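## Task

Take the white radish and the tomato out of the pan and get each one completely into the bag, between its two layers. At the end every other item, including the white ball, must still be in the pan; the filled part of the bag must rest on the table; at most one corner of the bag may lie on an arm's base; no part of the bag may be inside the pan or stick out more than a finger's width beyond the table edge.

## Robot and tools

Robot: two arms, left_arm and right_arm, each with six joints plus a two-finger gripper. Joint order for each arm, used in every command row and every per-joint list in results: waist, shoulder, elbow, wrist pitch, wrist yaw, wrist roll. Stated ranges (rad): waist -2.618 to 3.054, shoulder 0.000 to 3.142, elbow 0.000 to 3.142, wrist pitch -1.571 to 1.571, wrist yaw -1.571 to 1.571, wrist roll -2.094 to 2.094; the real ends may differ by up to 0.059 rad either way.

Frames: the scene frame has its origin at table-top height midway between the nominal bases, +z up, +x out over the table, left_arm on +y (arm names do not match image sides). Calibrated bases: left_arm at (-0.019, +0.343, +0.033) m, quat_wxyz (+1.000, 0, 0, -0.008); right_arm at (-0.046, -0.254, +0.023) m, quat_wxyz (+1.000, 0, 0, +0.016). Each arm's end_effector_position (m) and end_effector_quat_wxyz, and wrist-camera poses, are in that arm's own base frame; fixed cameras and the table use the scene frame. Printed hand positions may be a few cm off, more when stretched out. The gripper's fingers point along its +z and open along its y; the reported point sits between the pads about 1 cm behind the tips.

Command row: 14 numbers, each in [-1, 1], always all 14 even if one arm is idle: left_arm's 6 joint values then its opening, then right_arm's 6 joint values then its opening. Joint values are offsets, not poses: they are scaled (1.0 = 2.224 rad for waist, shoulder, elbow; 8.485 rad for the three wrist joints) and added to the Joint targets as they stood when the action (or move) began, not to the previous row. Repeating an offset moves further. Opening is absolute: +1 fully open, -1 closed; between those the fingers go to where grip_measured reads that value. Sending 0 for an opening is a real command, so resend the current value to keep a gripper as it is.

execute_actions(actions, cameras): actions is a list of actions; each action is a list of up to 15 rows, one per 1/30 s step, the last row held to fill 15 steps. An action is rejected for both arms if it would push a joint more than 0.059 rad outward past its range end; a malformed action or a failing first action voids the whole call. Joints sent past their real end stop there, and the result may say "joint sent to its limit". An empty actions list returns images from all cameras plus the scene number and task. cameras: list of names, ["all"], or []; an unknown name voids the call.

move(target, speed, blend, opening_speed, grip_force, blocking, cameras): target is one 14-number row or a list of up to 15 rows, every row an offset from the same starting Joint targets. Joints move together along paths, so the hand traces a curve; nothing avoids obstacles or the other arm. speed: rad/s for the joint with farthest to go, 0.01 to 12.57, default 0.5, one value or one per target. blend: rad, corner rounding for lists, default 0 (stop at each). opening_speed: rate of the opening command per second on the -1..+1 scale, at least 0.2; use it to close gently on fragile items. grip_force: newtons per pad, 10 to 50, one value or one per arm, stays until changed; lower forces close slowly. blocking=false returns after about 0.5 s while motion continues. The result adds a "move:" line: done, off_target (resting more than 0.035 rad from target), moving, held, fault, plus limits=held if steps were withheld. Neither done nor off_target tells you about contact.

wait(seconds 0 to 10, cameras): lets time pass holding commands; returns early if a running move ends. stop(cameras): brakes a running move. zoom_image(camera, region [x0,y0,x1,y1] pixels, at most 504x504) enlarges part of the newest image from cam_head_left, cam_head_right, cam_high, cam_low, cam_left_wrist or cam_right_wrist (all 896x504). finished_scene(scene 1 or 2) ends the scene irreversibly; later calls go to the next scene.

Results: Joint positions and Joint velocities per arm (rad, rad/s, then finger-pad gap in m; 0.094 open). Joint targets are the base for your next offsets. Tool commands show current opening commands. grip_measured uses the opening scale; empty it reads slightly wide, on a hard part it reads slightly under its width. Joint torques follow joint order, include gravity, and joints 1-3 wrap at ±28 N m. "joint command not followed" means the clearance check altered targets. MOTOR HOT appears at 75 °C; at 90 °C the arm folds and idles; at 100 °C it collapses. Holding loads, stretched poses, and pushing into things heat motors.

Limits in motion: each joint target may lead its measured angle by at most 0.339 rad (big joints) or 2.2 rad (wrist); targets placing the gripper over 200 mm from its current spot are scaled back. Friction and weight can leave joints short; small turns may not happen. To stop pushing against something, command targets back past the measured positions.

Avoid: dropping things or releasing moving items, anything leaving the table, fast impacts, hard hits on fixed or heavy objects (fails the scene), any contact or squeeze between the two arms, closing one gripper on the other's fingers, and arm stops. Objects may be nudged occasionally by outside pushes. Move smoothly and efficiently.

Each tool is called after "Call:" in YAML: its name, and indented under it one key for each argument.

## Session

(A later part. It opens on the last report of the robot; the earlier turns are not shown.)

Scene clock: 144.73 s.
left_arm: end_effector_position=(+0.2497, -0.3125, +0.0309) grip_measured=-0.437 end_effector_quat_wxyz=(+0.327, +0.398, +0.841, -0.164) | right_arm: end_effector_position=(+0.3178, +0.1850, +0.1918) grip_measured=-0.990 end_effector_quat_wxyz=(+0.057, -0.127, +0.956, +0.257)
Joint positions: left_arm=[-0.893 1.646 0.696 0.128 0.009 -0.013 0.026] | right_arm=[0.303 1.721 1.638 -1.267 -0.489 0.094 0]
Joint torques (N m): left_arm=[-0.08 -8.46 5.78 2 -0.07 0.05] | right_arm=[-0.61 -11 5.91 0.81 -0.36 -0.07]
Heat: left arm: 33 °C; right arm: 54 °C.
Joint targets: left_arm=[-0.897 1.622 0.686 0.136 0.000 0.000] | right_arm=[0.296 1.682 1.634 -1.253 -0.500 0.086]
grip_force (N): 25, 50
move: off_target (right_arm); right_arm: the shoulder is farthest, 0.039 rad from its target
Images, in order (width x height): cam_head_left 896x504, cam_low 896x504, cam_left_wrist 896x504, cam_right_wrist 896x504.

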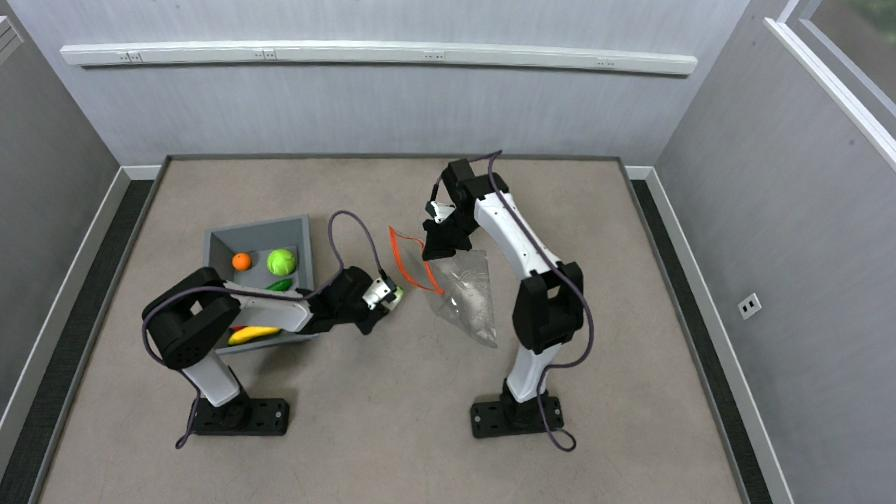

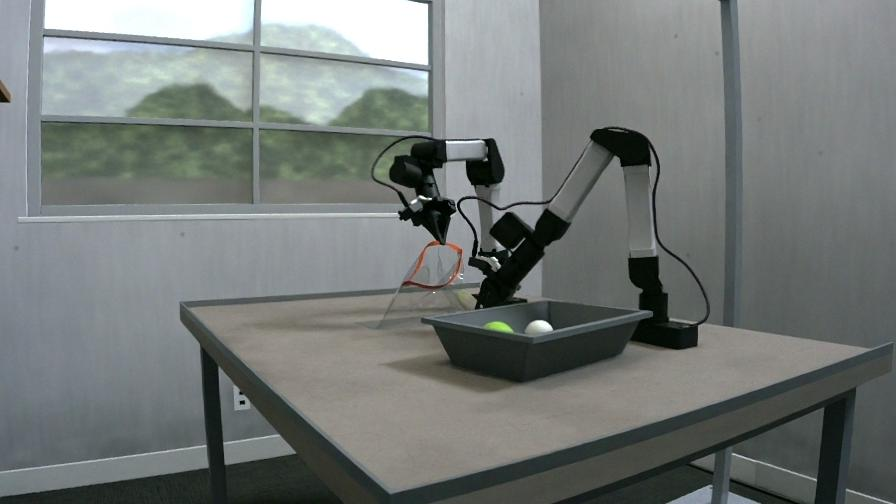

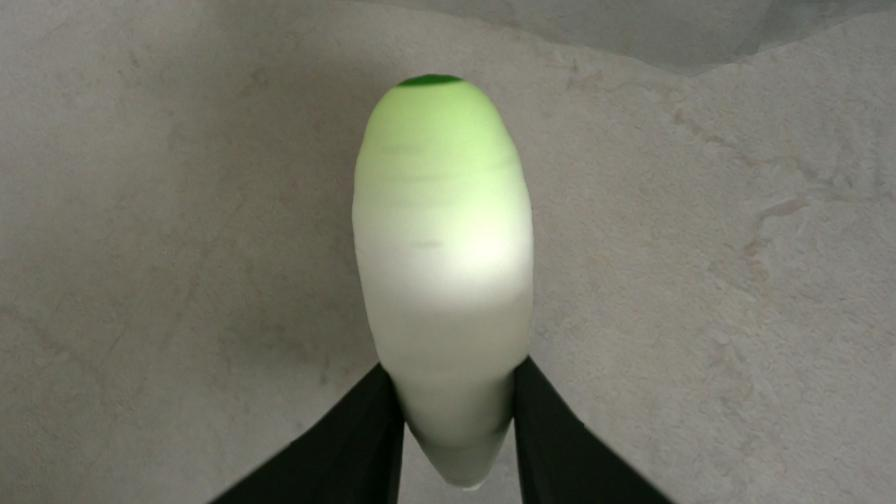

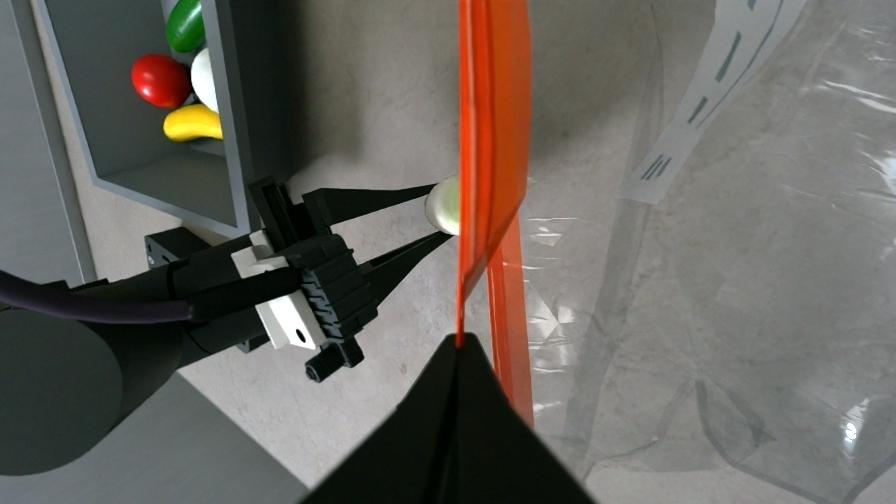

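Call:
move:
  target: [0.04,-0.0232,0.0499,-0.0192,0,0,-0.6,0,0.0486,0.0319,-0.0114,0,0,-1]
  speed: 0.3
  cameras: ["cam_left_wrist","cam_head_left","cam_low","cam_right_wrist"]

Call:
zoom_image:
  camera: "cam_head_left"
  region: [340, 200, 480, 320]

Call:
zoom_image:
  camera: "cam_low"
  region: [360, 220, 510, 345]

Scene clock: 146.90 s.
left_arm: end_effector_position=(+0.2779, -0.2954, +0.0585) grip_measured=-0.437 end_effector_quat_wxyz=(+0.332, +0.364, +0.857, -0.149) | right_arm: end_effector_position=(+0.3116, +0.1830, +0.1796) grip_measured=-0.990 end_effector_quat_wxyz=(+0.009, -0.116, +0.962, +0.248)
Joint positions: left_arm=[-0.812 1.591 0.778 -0.012 0.008 -0.012 0.026] | right_arm=[0.303 1.78 1.674 -1.345 -0.489 0.094 0]
Joint torques (N m): left_arm=[0.53 -8.16 9.14 1.81 -0.06 0.07] | right_arm=[-0.61 -6.99 9.14 0.46 -0.37 -0.07]
Heat: left arm: 33 °C; right arm: 54 °C.
Joint targets: left_arm=[-0.808 1.571 0.797 -0.027 0.000 0.000] | right_arm=[0.296 1.790 1.705 -1.349 -0.500 0.086]
grip_force (N): 25, 50
move: done
Images, in order (width x height): cam_head_left 896x504, cam_low 896x504, cam_left_wrist 896x504, cam_right_wrist 896x504.

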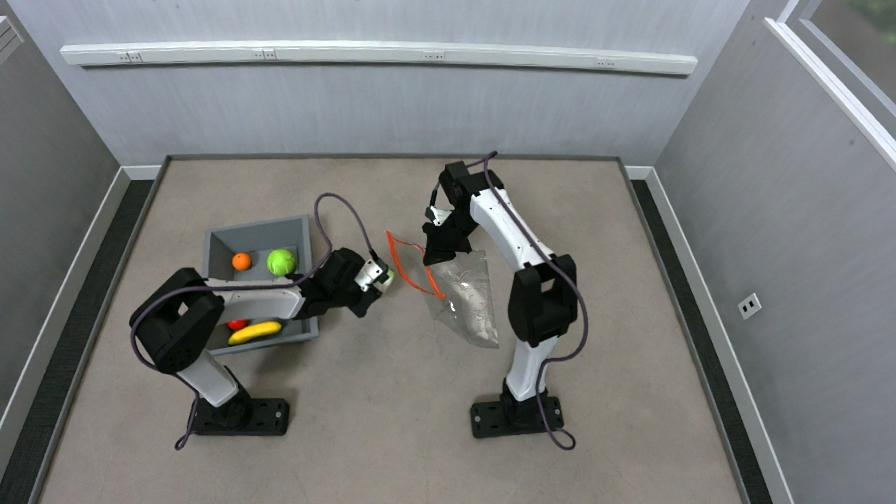

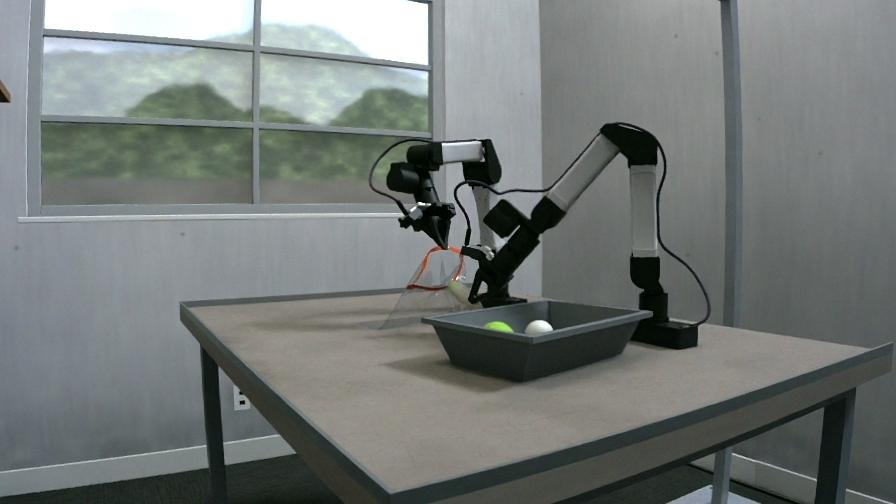

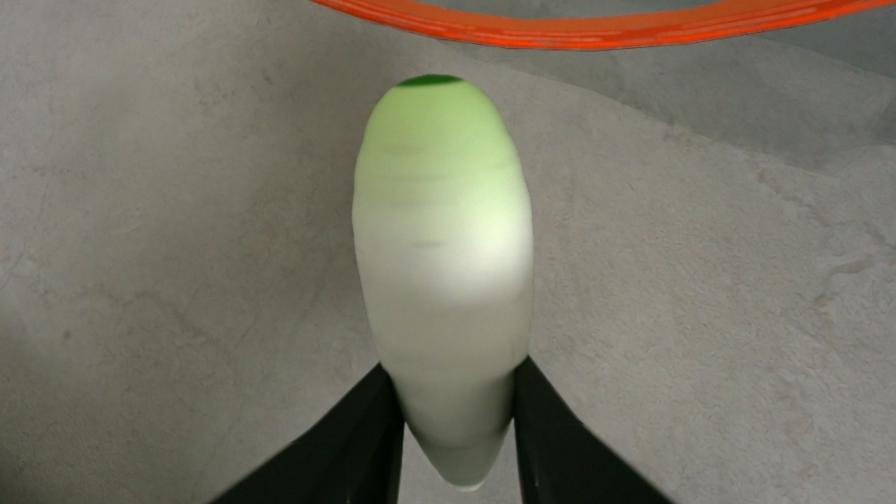

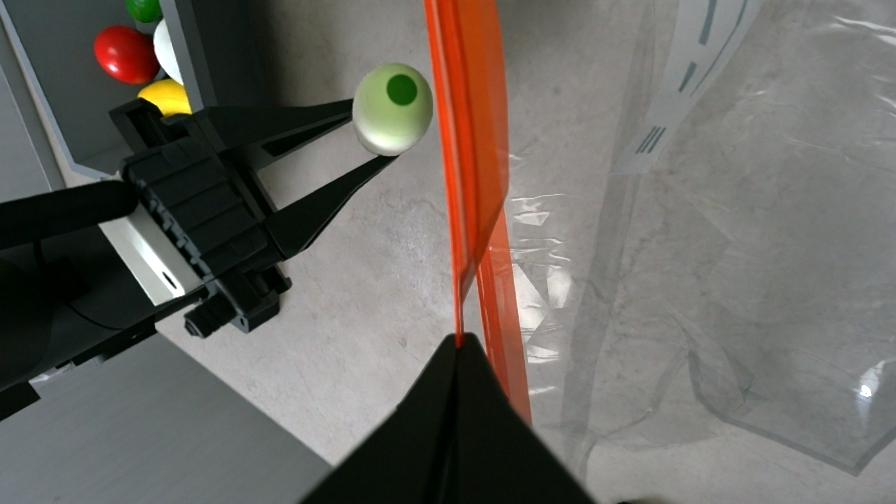

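Scaled by 3.600 from the camera's 896x504 image, which has a finer 1280x720 frame.

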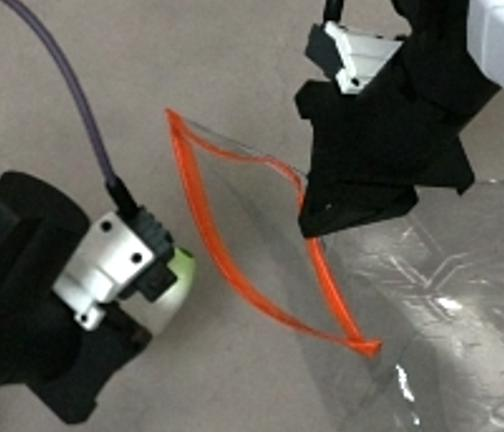

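Scaled by 3.360 from the camera's 896x504 image, which has a finer 1280x720 frame.

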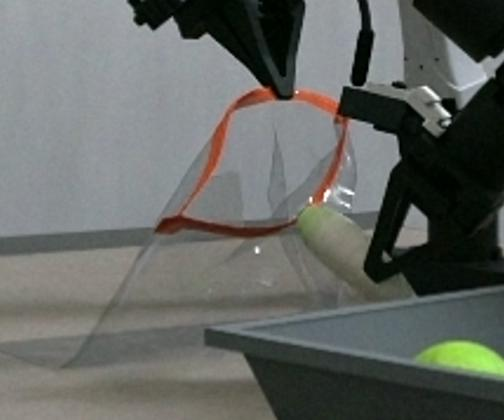

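Call:
move:
  target:
    - [0,0,0,0,0,0,-0.6,0,0.0315,0.0225,-0.0078,0,0,-1]
    - [0,0.1905,0.235,-0.0115,0,0,-0.6,0,0.0315,0.0225,-0.0078,0,0,-1]
  speed: [0.2,0.25]
  blend: [0.02,0]
  cameras: ["cam_left_wrist","cam_head_left","cam_low","cam_right_wrist"]

Call:
zoom_image:
  camera: "cam_head_left"
  region: [340, 200, 480, 320]

Call:
zoom_image:
  camera: "cam_low"
  region: [360, 220, 510, 345]

Scene clock: 150.97 s.
left_arm: end_effector_position=(+0.3613, -0.3834, +0.0733) grip_measured=-0.437 end_effector_quat_wxyz=(+0.348, +0.362, +0.851, -0.156) | right_arm: end_effector_position=(+0.3114, +0.1830, +0.1697) grip_measured=-0.990 end_effector_quat_wxyz=(-0.029, -0.106, +0.964, +0.241)
Joint positions: left_arm=[-0.812 1.974 1.296 -0.11 0.008 -0.012 0.026] | right_arm=[0.303 1.849 1.727 -1.41 -0.489 0.094 0]
Joint torques (N m): left_arm=[0.54 -8.8 10.11 1.84 -0.06 0.07] | right_arm=[-0.77 -7.38 8.68 0.3 -0.37 -0.07]
Heat: left arm: 33 °C; right arm: 52 °C.
Joint targets: left_arm=[-0.808 1.995 1.320 -0.124 0.000 0.000] | right_arm=[0.296 1.860 1.755 -1.415 -0.500 0.086]
grip_force (N): 25, 50
move: done
Images, in order (width x height): cam_head_left 896x504, cam_low 896x504, cam_left_wrist 896x504, cam_right_wrist 896x504.

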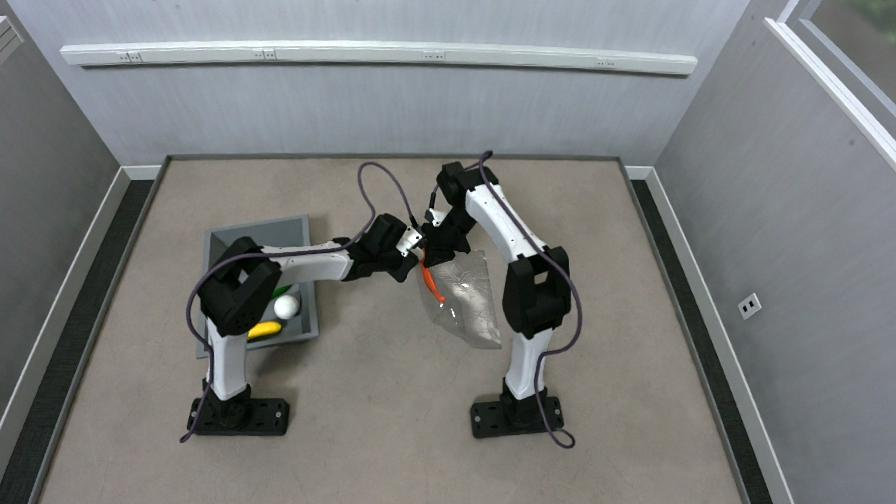

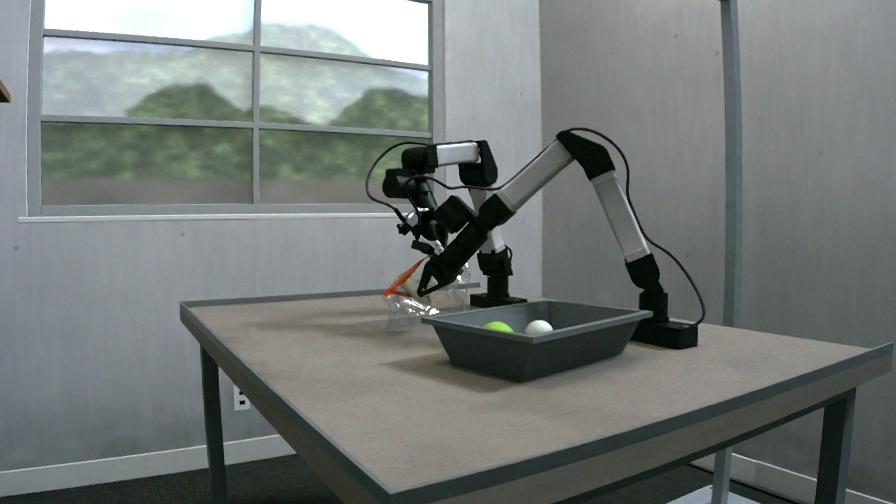

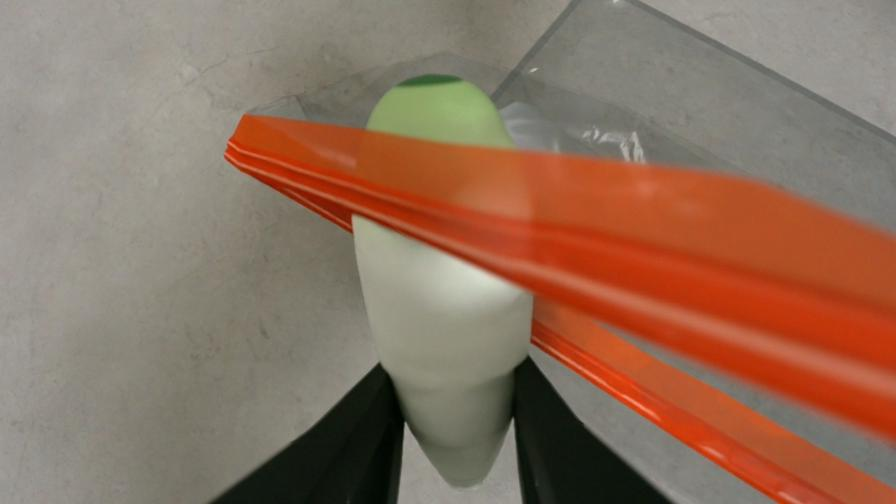

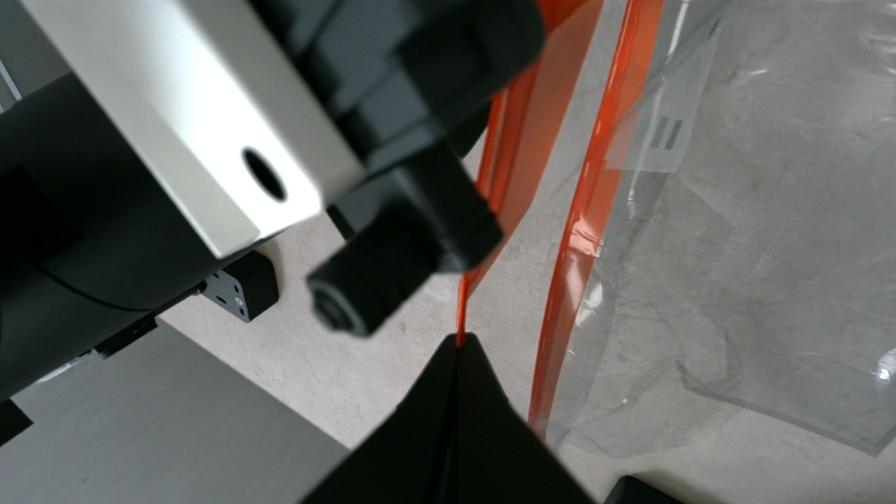

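Scaled by 3.600 from the camera's 896x504 image, which has a finer 1280x720 frame.

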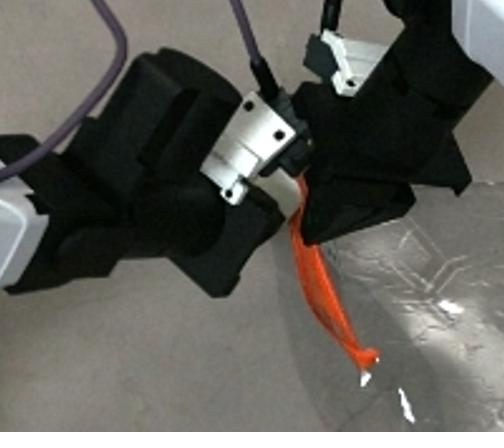

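Scaled by 3.360 from the camera's 896x504 image, which has a finer 1280x720 frame.

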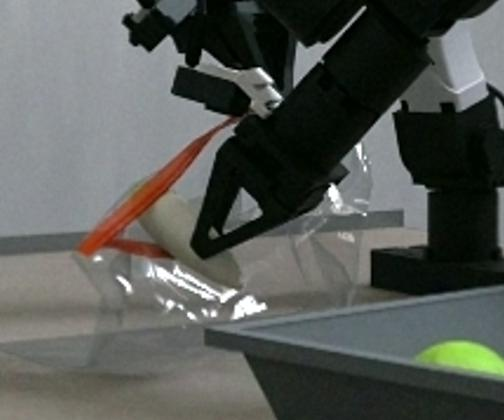

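Call:
move:
  target: [0,0.0531,-0.0429,0.025,0,0,-0.6,0,0.0315,0.0202,-0.0065,0,0,-1]
  speed: 0.15
  cameras: ["cam_left_wrist","cam_head_left","cam_low","cam_right_wrist"]

Call:
zoom_image:
  camera: "cam_low"
  region: [360, 220, 510, 345]

Scene clock: 153.33 s.
left_arm: end_effector_position=(+0.3665, -0.3889, +0.0231) grip_measured=-0.437 end_effector_quat_wxyz=(+0.353, +0.361, +0.848, -0.159) | right_arm: end_effector_position=(+0.3113, +0.1829, +0.1583) grip_measured=-0.990 end_effector_quat_wxyz=(-0.066, -0.097, +0.965, +0.233)
Joint positions: left_arm=[-0.812 2.092 1.235 0.081 0.008 -0.012 0.026] | right_arm=[0.303 1.917 1.771 -1.465 -0.489 0.094 0]
Joint torques (N m): left_arm=[0.54 -9.21 6.11 2.05 -0.07 0.07] | right_arm=[-0.59 -7.66 8.68 0.16 -0.37 -0.07]
Heat: left arm: 33 °C; right arm: 51 °C.
Joint targets: left_arm=[-0.808 2.112 1.224 0.088 0.000 0.000] | right_arm=[0.296 1.930 1.800 -1.471 -0.500 0.086]
grip_force (N): 25, 50
move: done
Images, in order (width x height): cam_head_left 896x504, cam_low 896x504, cam_left_wrist 896x504, cam_right_wrist 896x504.

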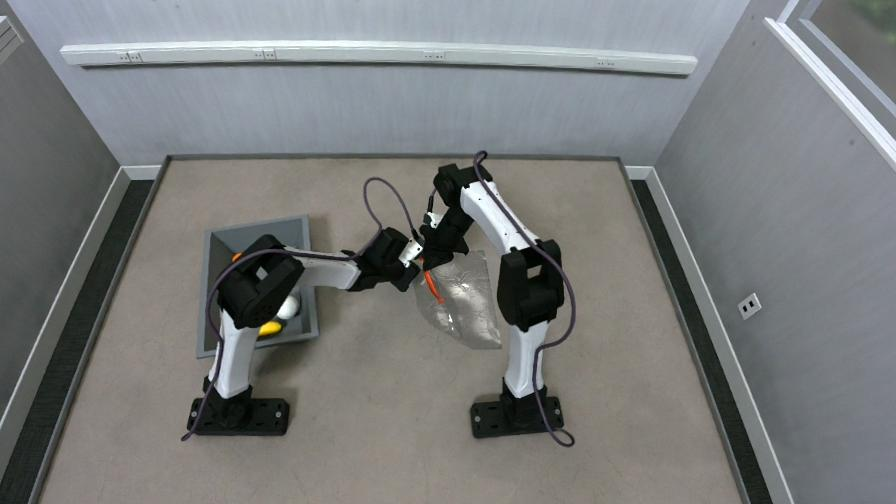

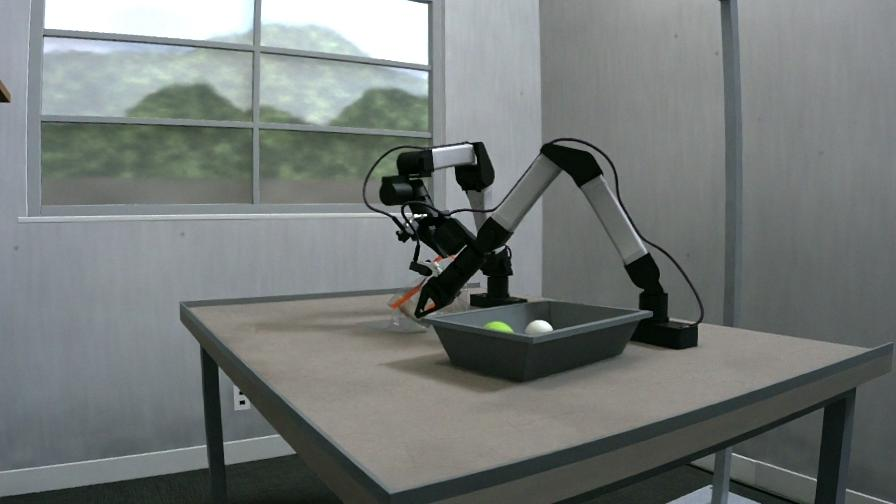

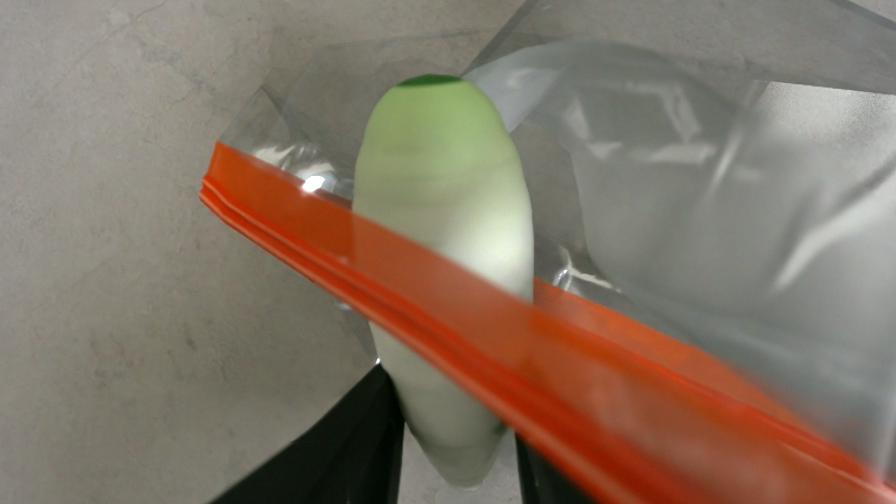

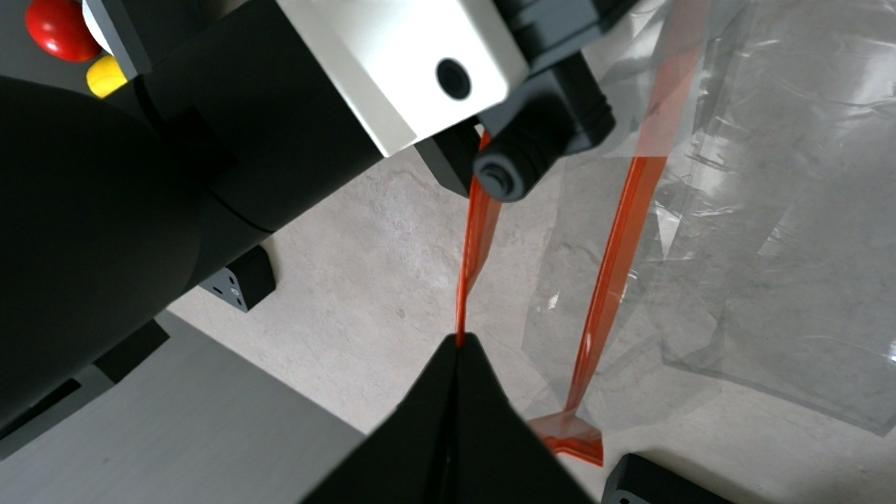

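Scaled by 3.360 from the camera's 896x504 image, which has a finer 1280x720 frame.

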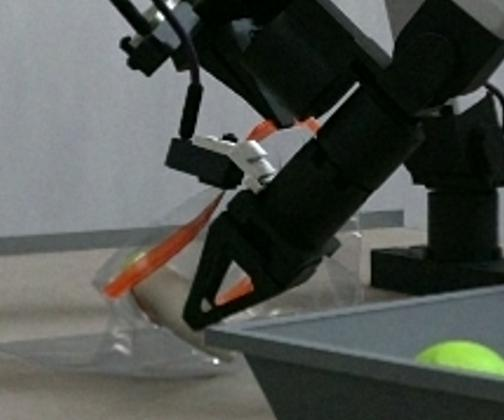

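Call:
move:
  target: [0,0.058,0.0994,-0.0109,0,0,-0.6,0,0,0,0,0,0,-1]
  speed: 0.15
  cameras: ["cam_left_wrist","cam_head_left","cam_low","cam_right_wrist"]

Call:
zoom_image:
  camera: "cam_low"
  region: [360, 220, 510, 345]

Scene clock: 155.83 s.
left_arm: end_effector_position=(+0.3905, -0.4143, +0.0170) grip_measured=-0.437 end_effector_quat_wxyz=(+0.350, +0.361, +0.850, -0.157) | right_arm: end_effector_position=(+0.3115, +0.1827, +0.1583) grip_measured=-0.990 end_effector_quat_wxyz=(-0.066, -0.096, +0.965, +0.233)
Joint positions: left_arm=[-0.812 2.216 1.423 0.01 0.008 -0.012 0.026] | right_arm=[0.302 1.917 1.771 -1.465 -0.489 0.094 0]
Joint torques (N m): left_arm=[0.43 -9.99 9.58 1.82 -0.07 0.06] | right_arm=[-0.53 -7.65 8.66 0.15 -0.37 -0.07]
Heat: left arm: 33 °C; right arm: 51 °C.
Joint targets: left_arm=[-0.808 2.242 1.446 -0.004 0.000 0.000] | right_arm=[0.297 1.930 1.800 -1.471 -0.500 0.086]
grip_force (N): 25, 50
move: done
Images, in order (width x height): cam_head_left 896x504, cam_low 896x504, cam_left_wrist 896x504, cam_right_wrist 896x504.

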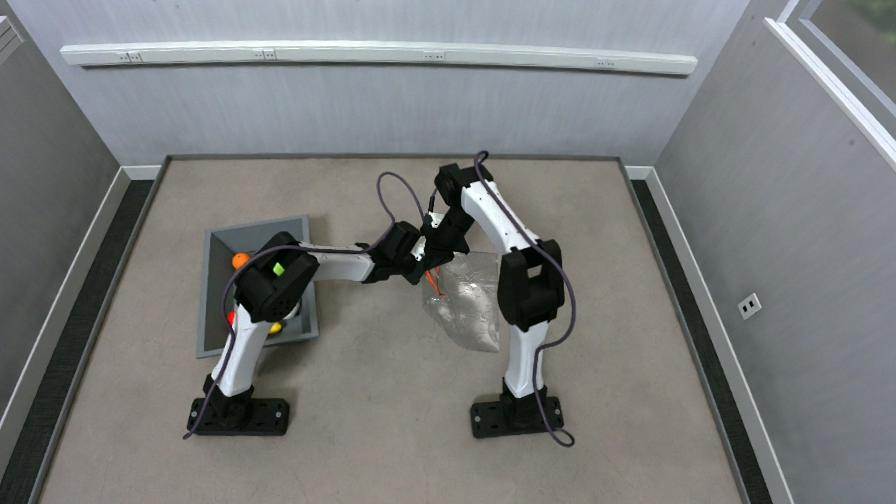

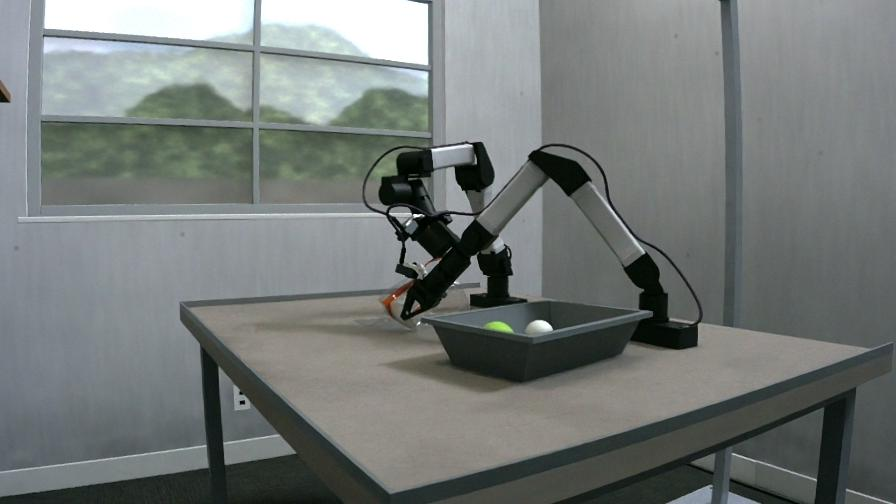

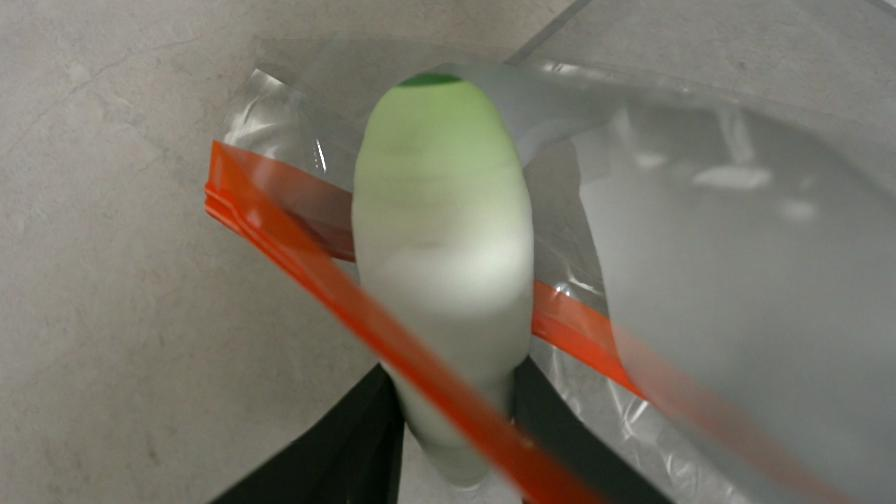

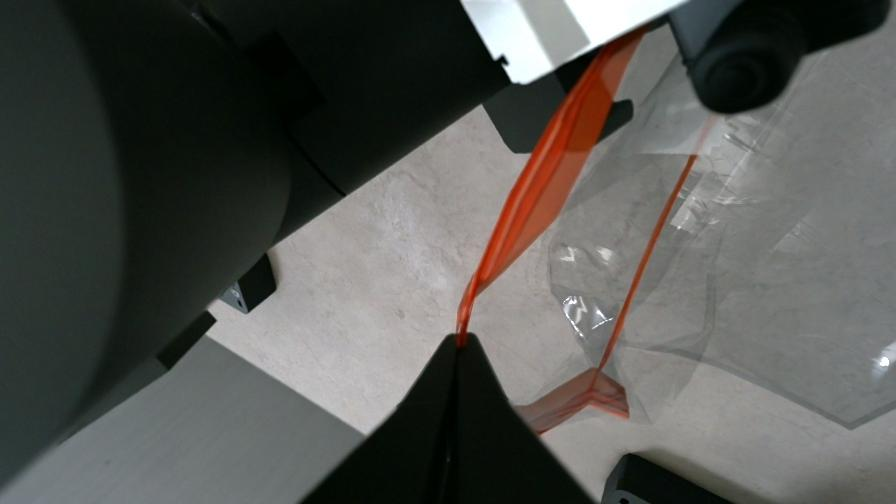

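Scaled by 3.360 from the camera's 896x504 image, which has a finer 1280x720 frame.

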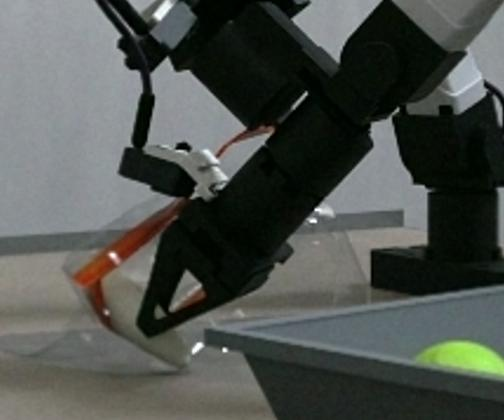

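Call:
move:
  target:
    - [0,0,0,0,0,0.0707,-0.6,0,0,0,0,0,0,-1]
    - [0.0319,0.0633,0.1072,-0.0115,0.0354,0.0825,-0.6,0,0,0,0,0,0,-1]
  speed: [0.4,0.15]
  cameras: ["cam_left_wrist","cam_head_left","cam_low","cam_right_wrist"]

Call:
zoom_image:
  camera: "cam_low"
  region: [360, 220, 510, 345]

Scene clock: 162.17 s.
left_arm: end_effector_position=(+0.4026, -0.4303, +0.0179) grip_measured=-0.437 end_effector_quat_wxyz=(+0.379, +0.618, +0.683, -0.089) | right_arm: end_effector_position=(+0.3108, +0.1822, +0.1583) grip_measured=-0.990 end_effector_quat_wxyz=(-0.068, -0.095, +0.965, +0.233)
Joint positions: left_arm=[-0.78 2.284 1.54 -0.037 0.133 0.636 0.026] | right_arm=[0.301 1.917 1.771 -1.468 -0.489 0.094 0]
Joint torques (N m): left_arm=[0.68 -10.48 9.72 1.79 0.24 0.06] | right_arm=[-0.44 -7.64 8.66 0.18 -0.37 -0.07]
Heat: left arm: 34 °C; right arm: 50 °C.
Joint targets: left_arm=[-0.773 2.311 1.563 -0.052 0.147 0.649] | right_arm=[0.296 1.930 1.800 -1.471 -0.500 0.086]
grip_force (N): 25, 50
move: held (left_arm; a check stopped the path); path passed 1 of 2 targets; limits=held; left_arm: the wrist yaw is farthest, 0.168 rad from its target
joint command not followed: on one or more control steps a check withheld the commanded joint targets of the left arm, and it was not sent them on those steps.
cause: the commanded joint targets, or the way to them, would bring a part of the robot too close to another arm (this arm's wrist (the part past the wrist pitch) and the right arm's wrist camera, 6 mm apart when this arm was first held).
Images, in order (width x height): cam_head_left 896x504, cam_low 896x504, cam_left_wrist 896x504, cam_right_wrist 896x504.

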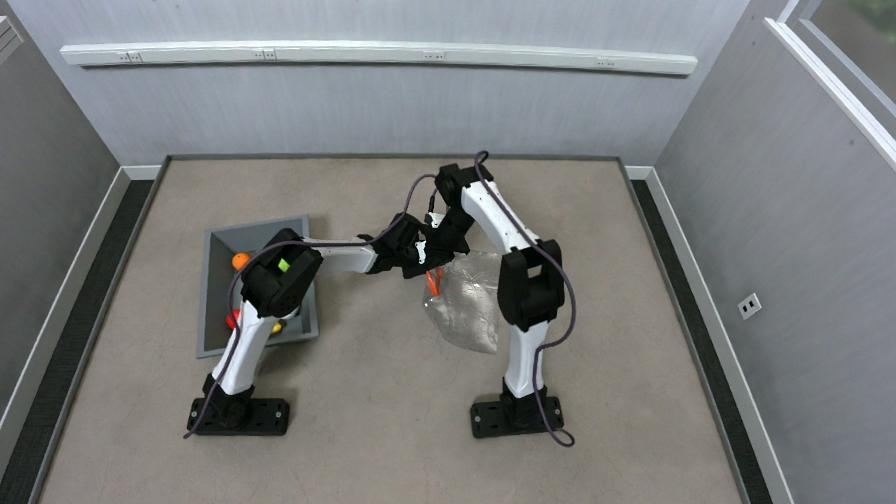

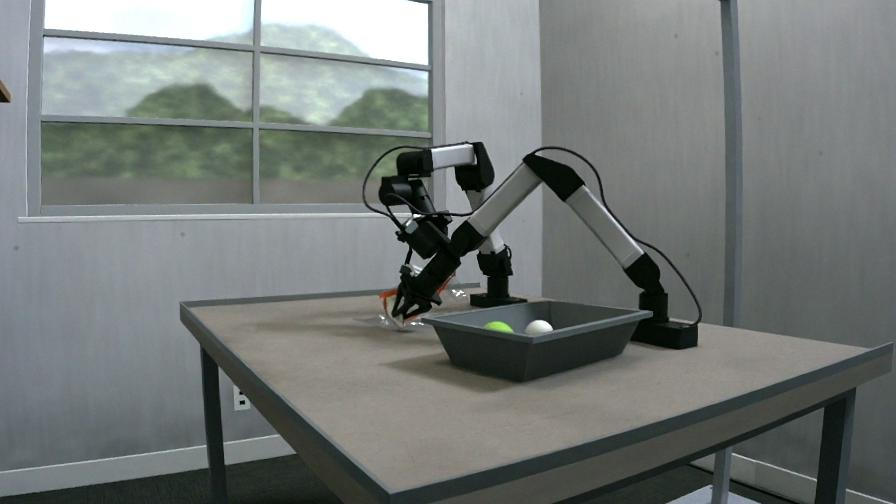

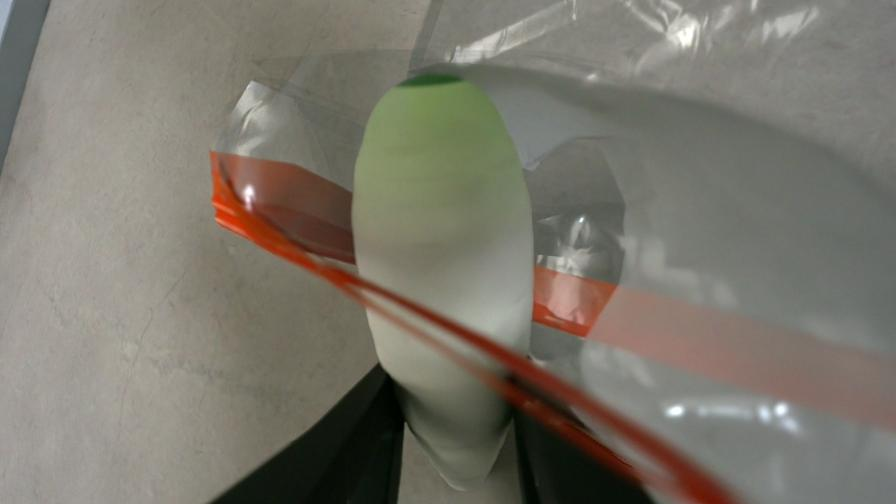

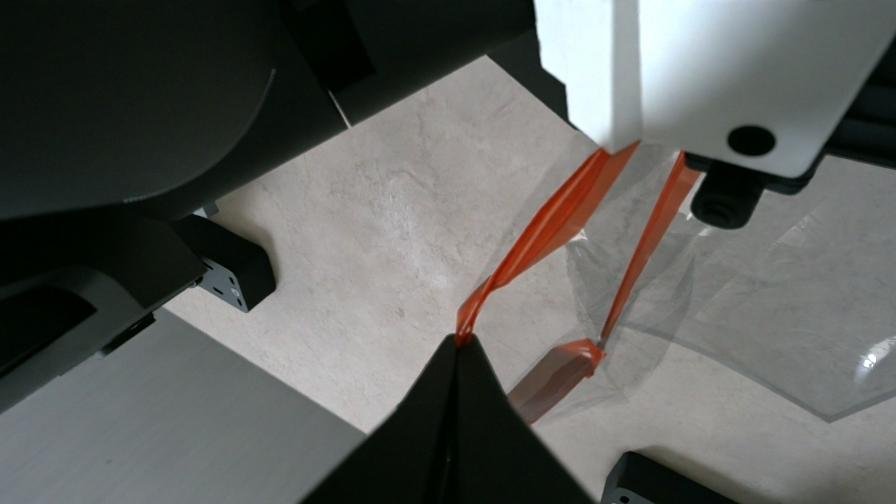

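Scaled by 3.360 from the camera's 896x504 image, which has a finer 1280x720 frame.

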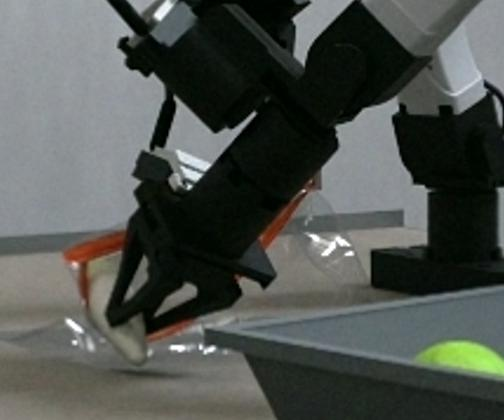

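Call:
move:
  target:
    - [-0.0157,-0.0137,-0.0678,0.0142,-0.0173,-0.0647,-0.6,0,0,0,0,0,0,-1]
    - [-0.0157,-0.0137,-0.0678,0.0142,-0.0173,-0.0647,0.2,0,0,0,0,0,0,-1]
  speed: 0.25
  opening_speed: 0.5
  cameras: ["cam_left_wrist","cam_low","cam_right_wrist"]

Call:
zoom_image:
  camera: "cam_low"
  region: [360, 220, 510, 345]

Scene clock: 167.73 s.
left_arm: end_effector_position=(+0.3978, -0.4149, -0.0063) grip_measured=+0.198 end_effector_quat_wxyz=(+0.363, +0.409, +0.826, -0.136) | right_arm: end_effector_position=(+0.3114, +0.1824, +0.1583) grip_measured=-0.990 end_effector_quat_wxyz=(-0.066, -0.096, +0.965, +0.233)
Joint positions: left_arm=[-0.803 2.281 1.422 0.084 0.011 0.112 0.056] | right_arm=[0.301 1.917 1.771 -1.465 -0.489 0.094 0]
Joint torques (N m): left_arm=[-0.18 -12.31 6.16 1.81 -0.07 -0.16] | right_arm=[-0.44 -7.65 8.65 0.15 -0.36 -0.07]
Heat: left arm: 35 °C; right arm: 49 °C.
Joint targets: left_arm=[-0.808 2.280 1.412 0.068 0.001 0.100] | right_arm=[0.296 1.930 1.800 -1.471 -0.500 0.086]
grip_force (N): 25, 50
move: done; target 2's new numbers were sent with left_arm's wrist pitch 0.062 rad from that target
Images, in order (width x height): cam_low 896x504, cam_left_wrist 896x504, cam_right_wrist 896x504.

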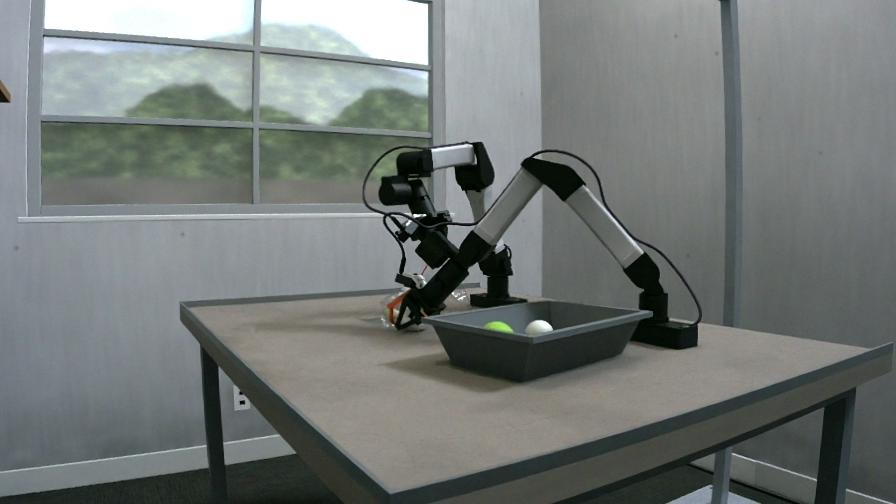

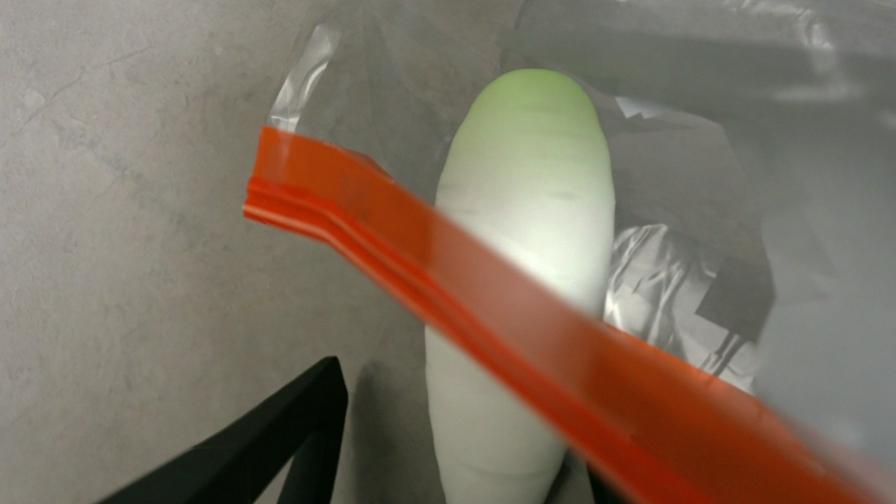

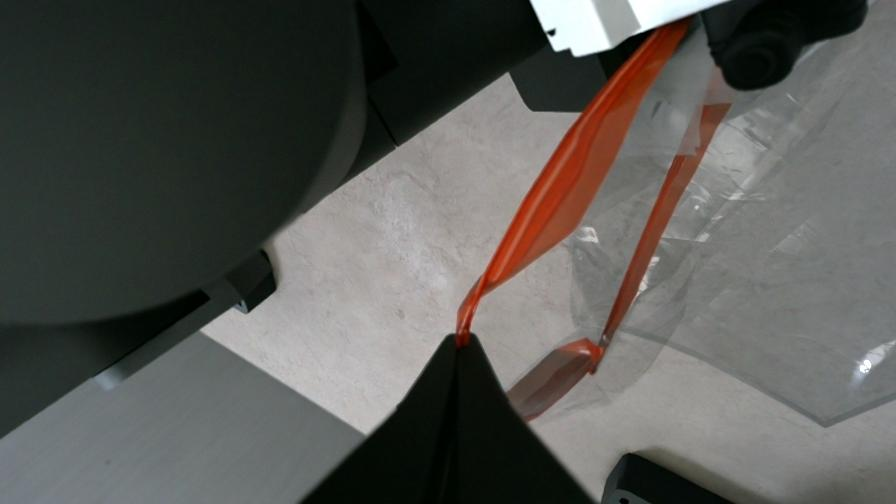

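Scaled by 3.360 from the camera's 896x504 image, which has a finer 1280x720 frame.

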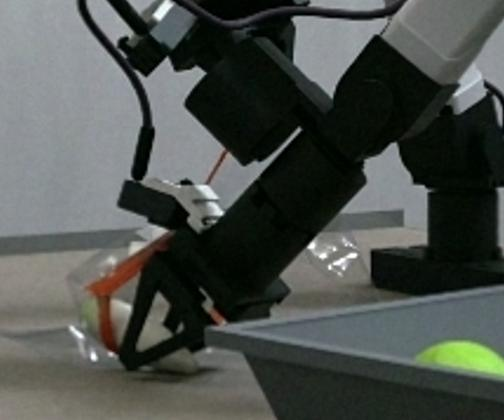

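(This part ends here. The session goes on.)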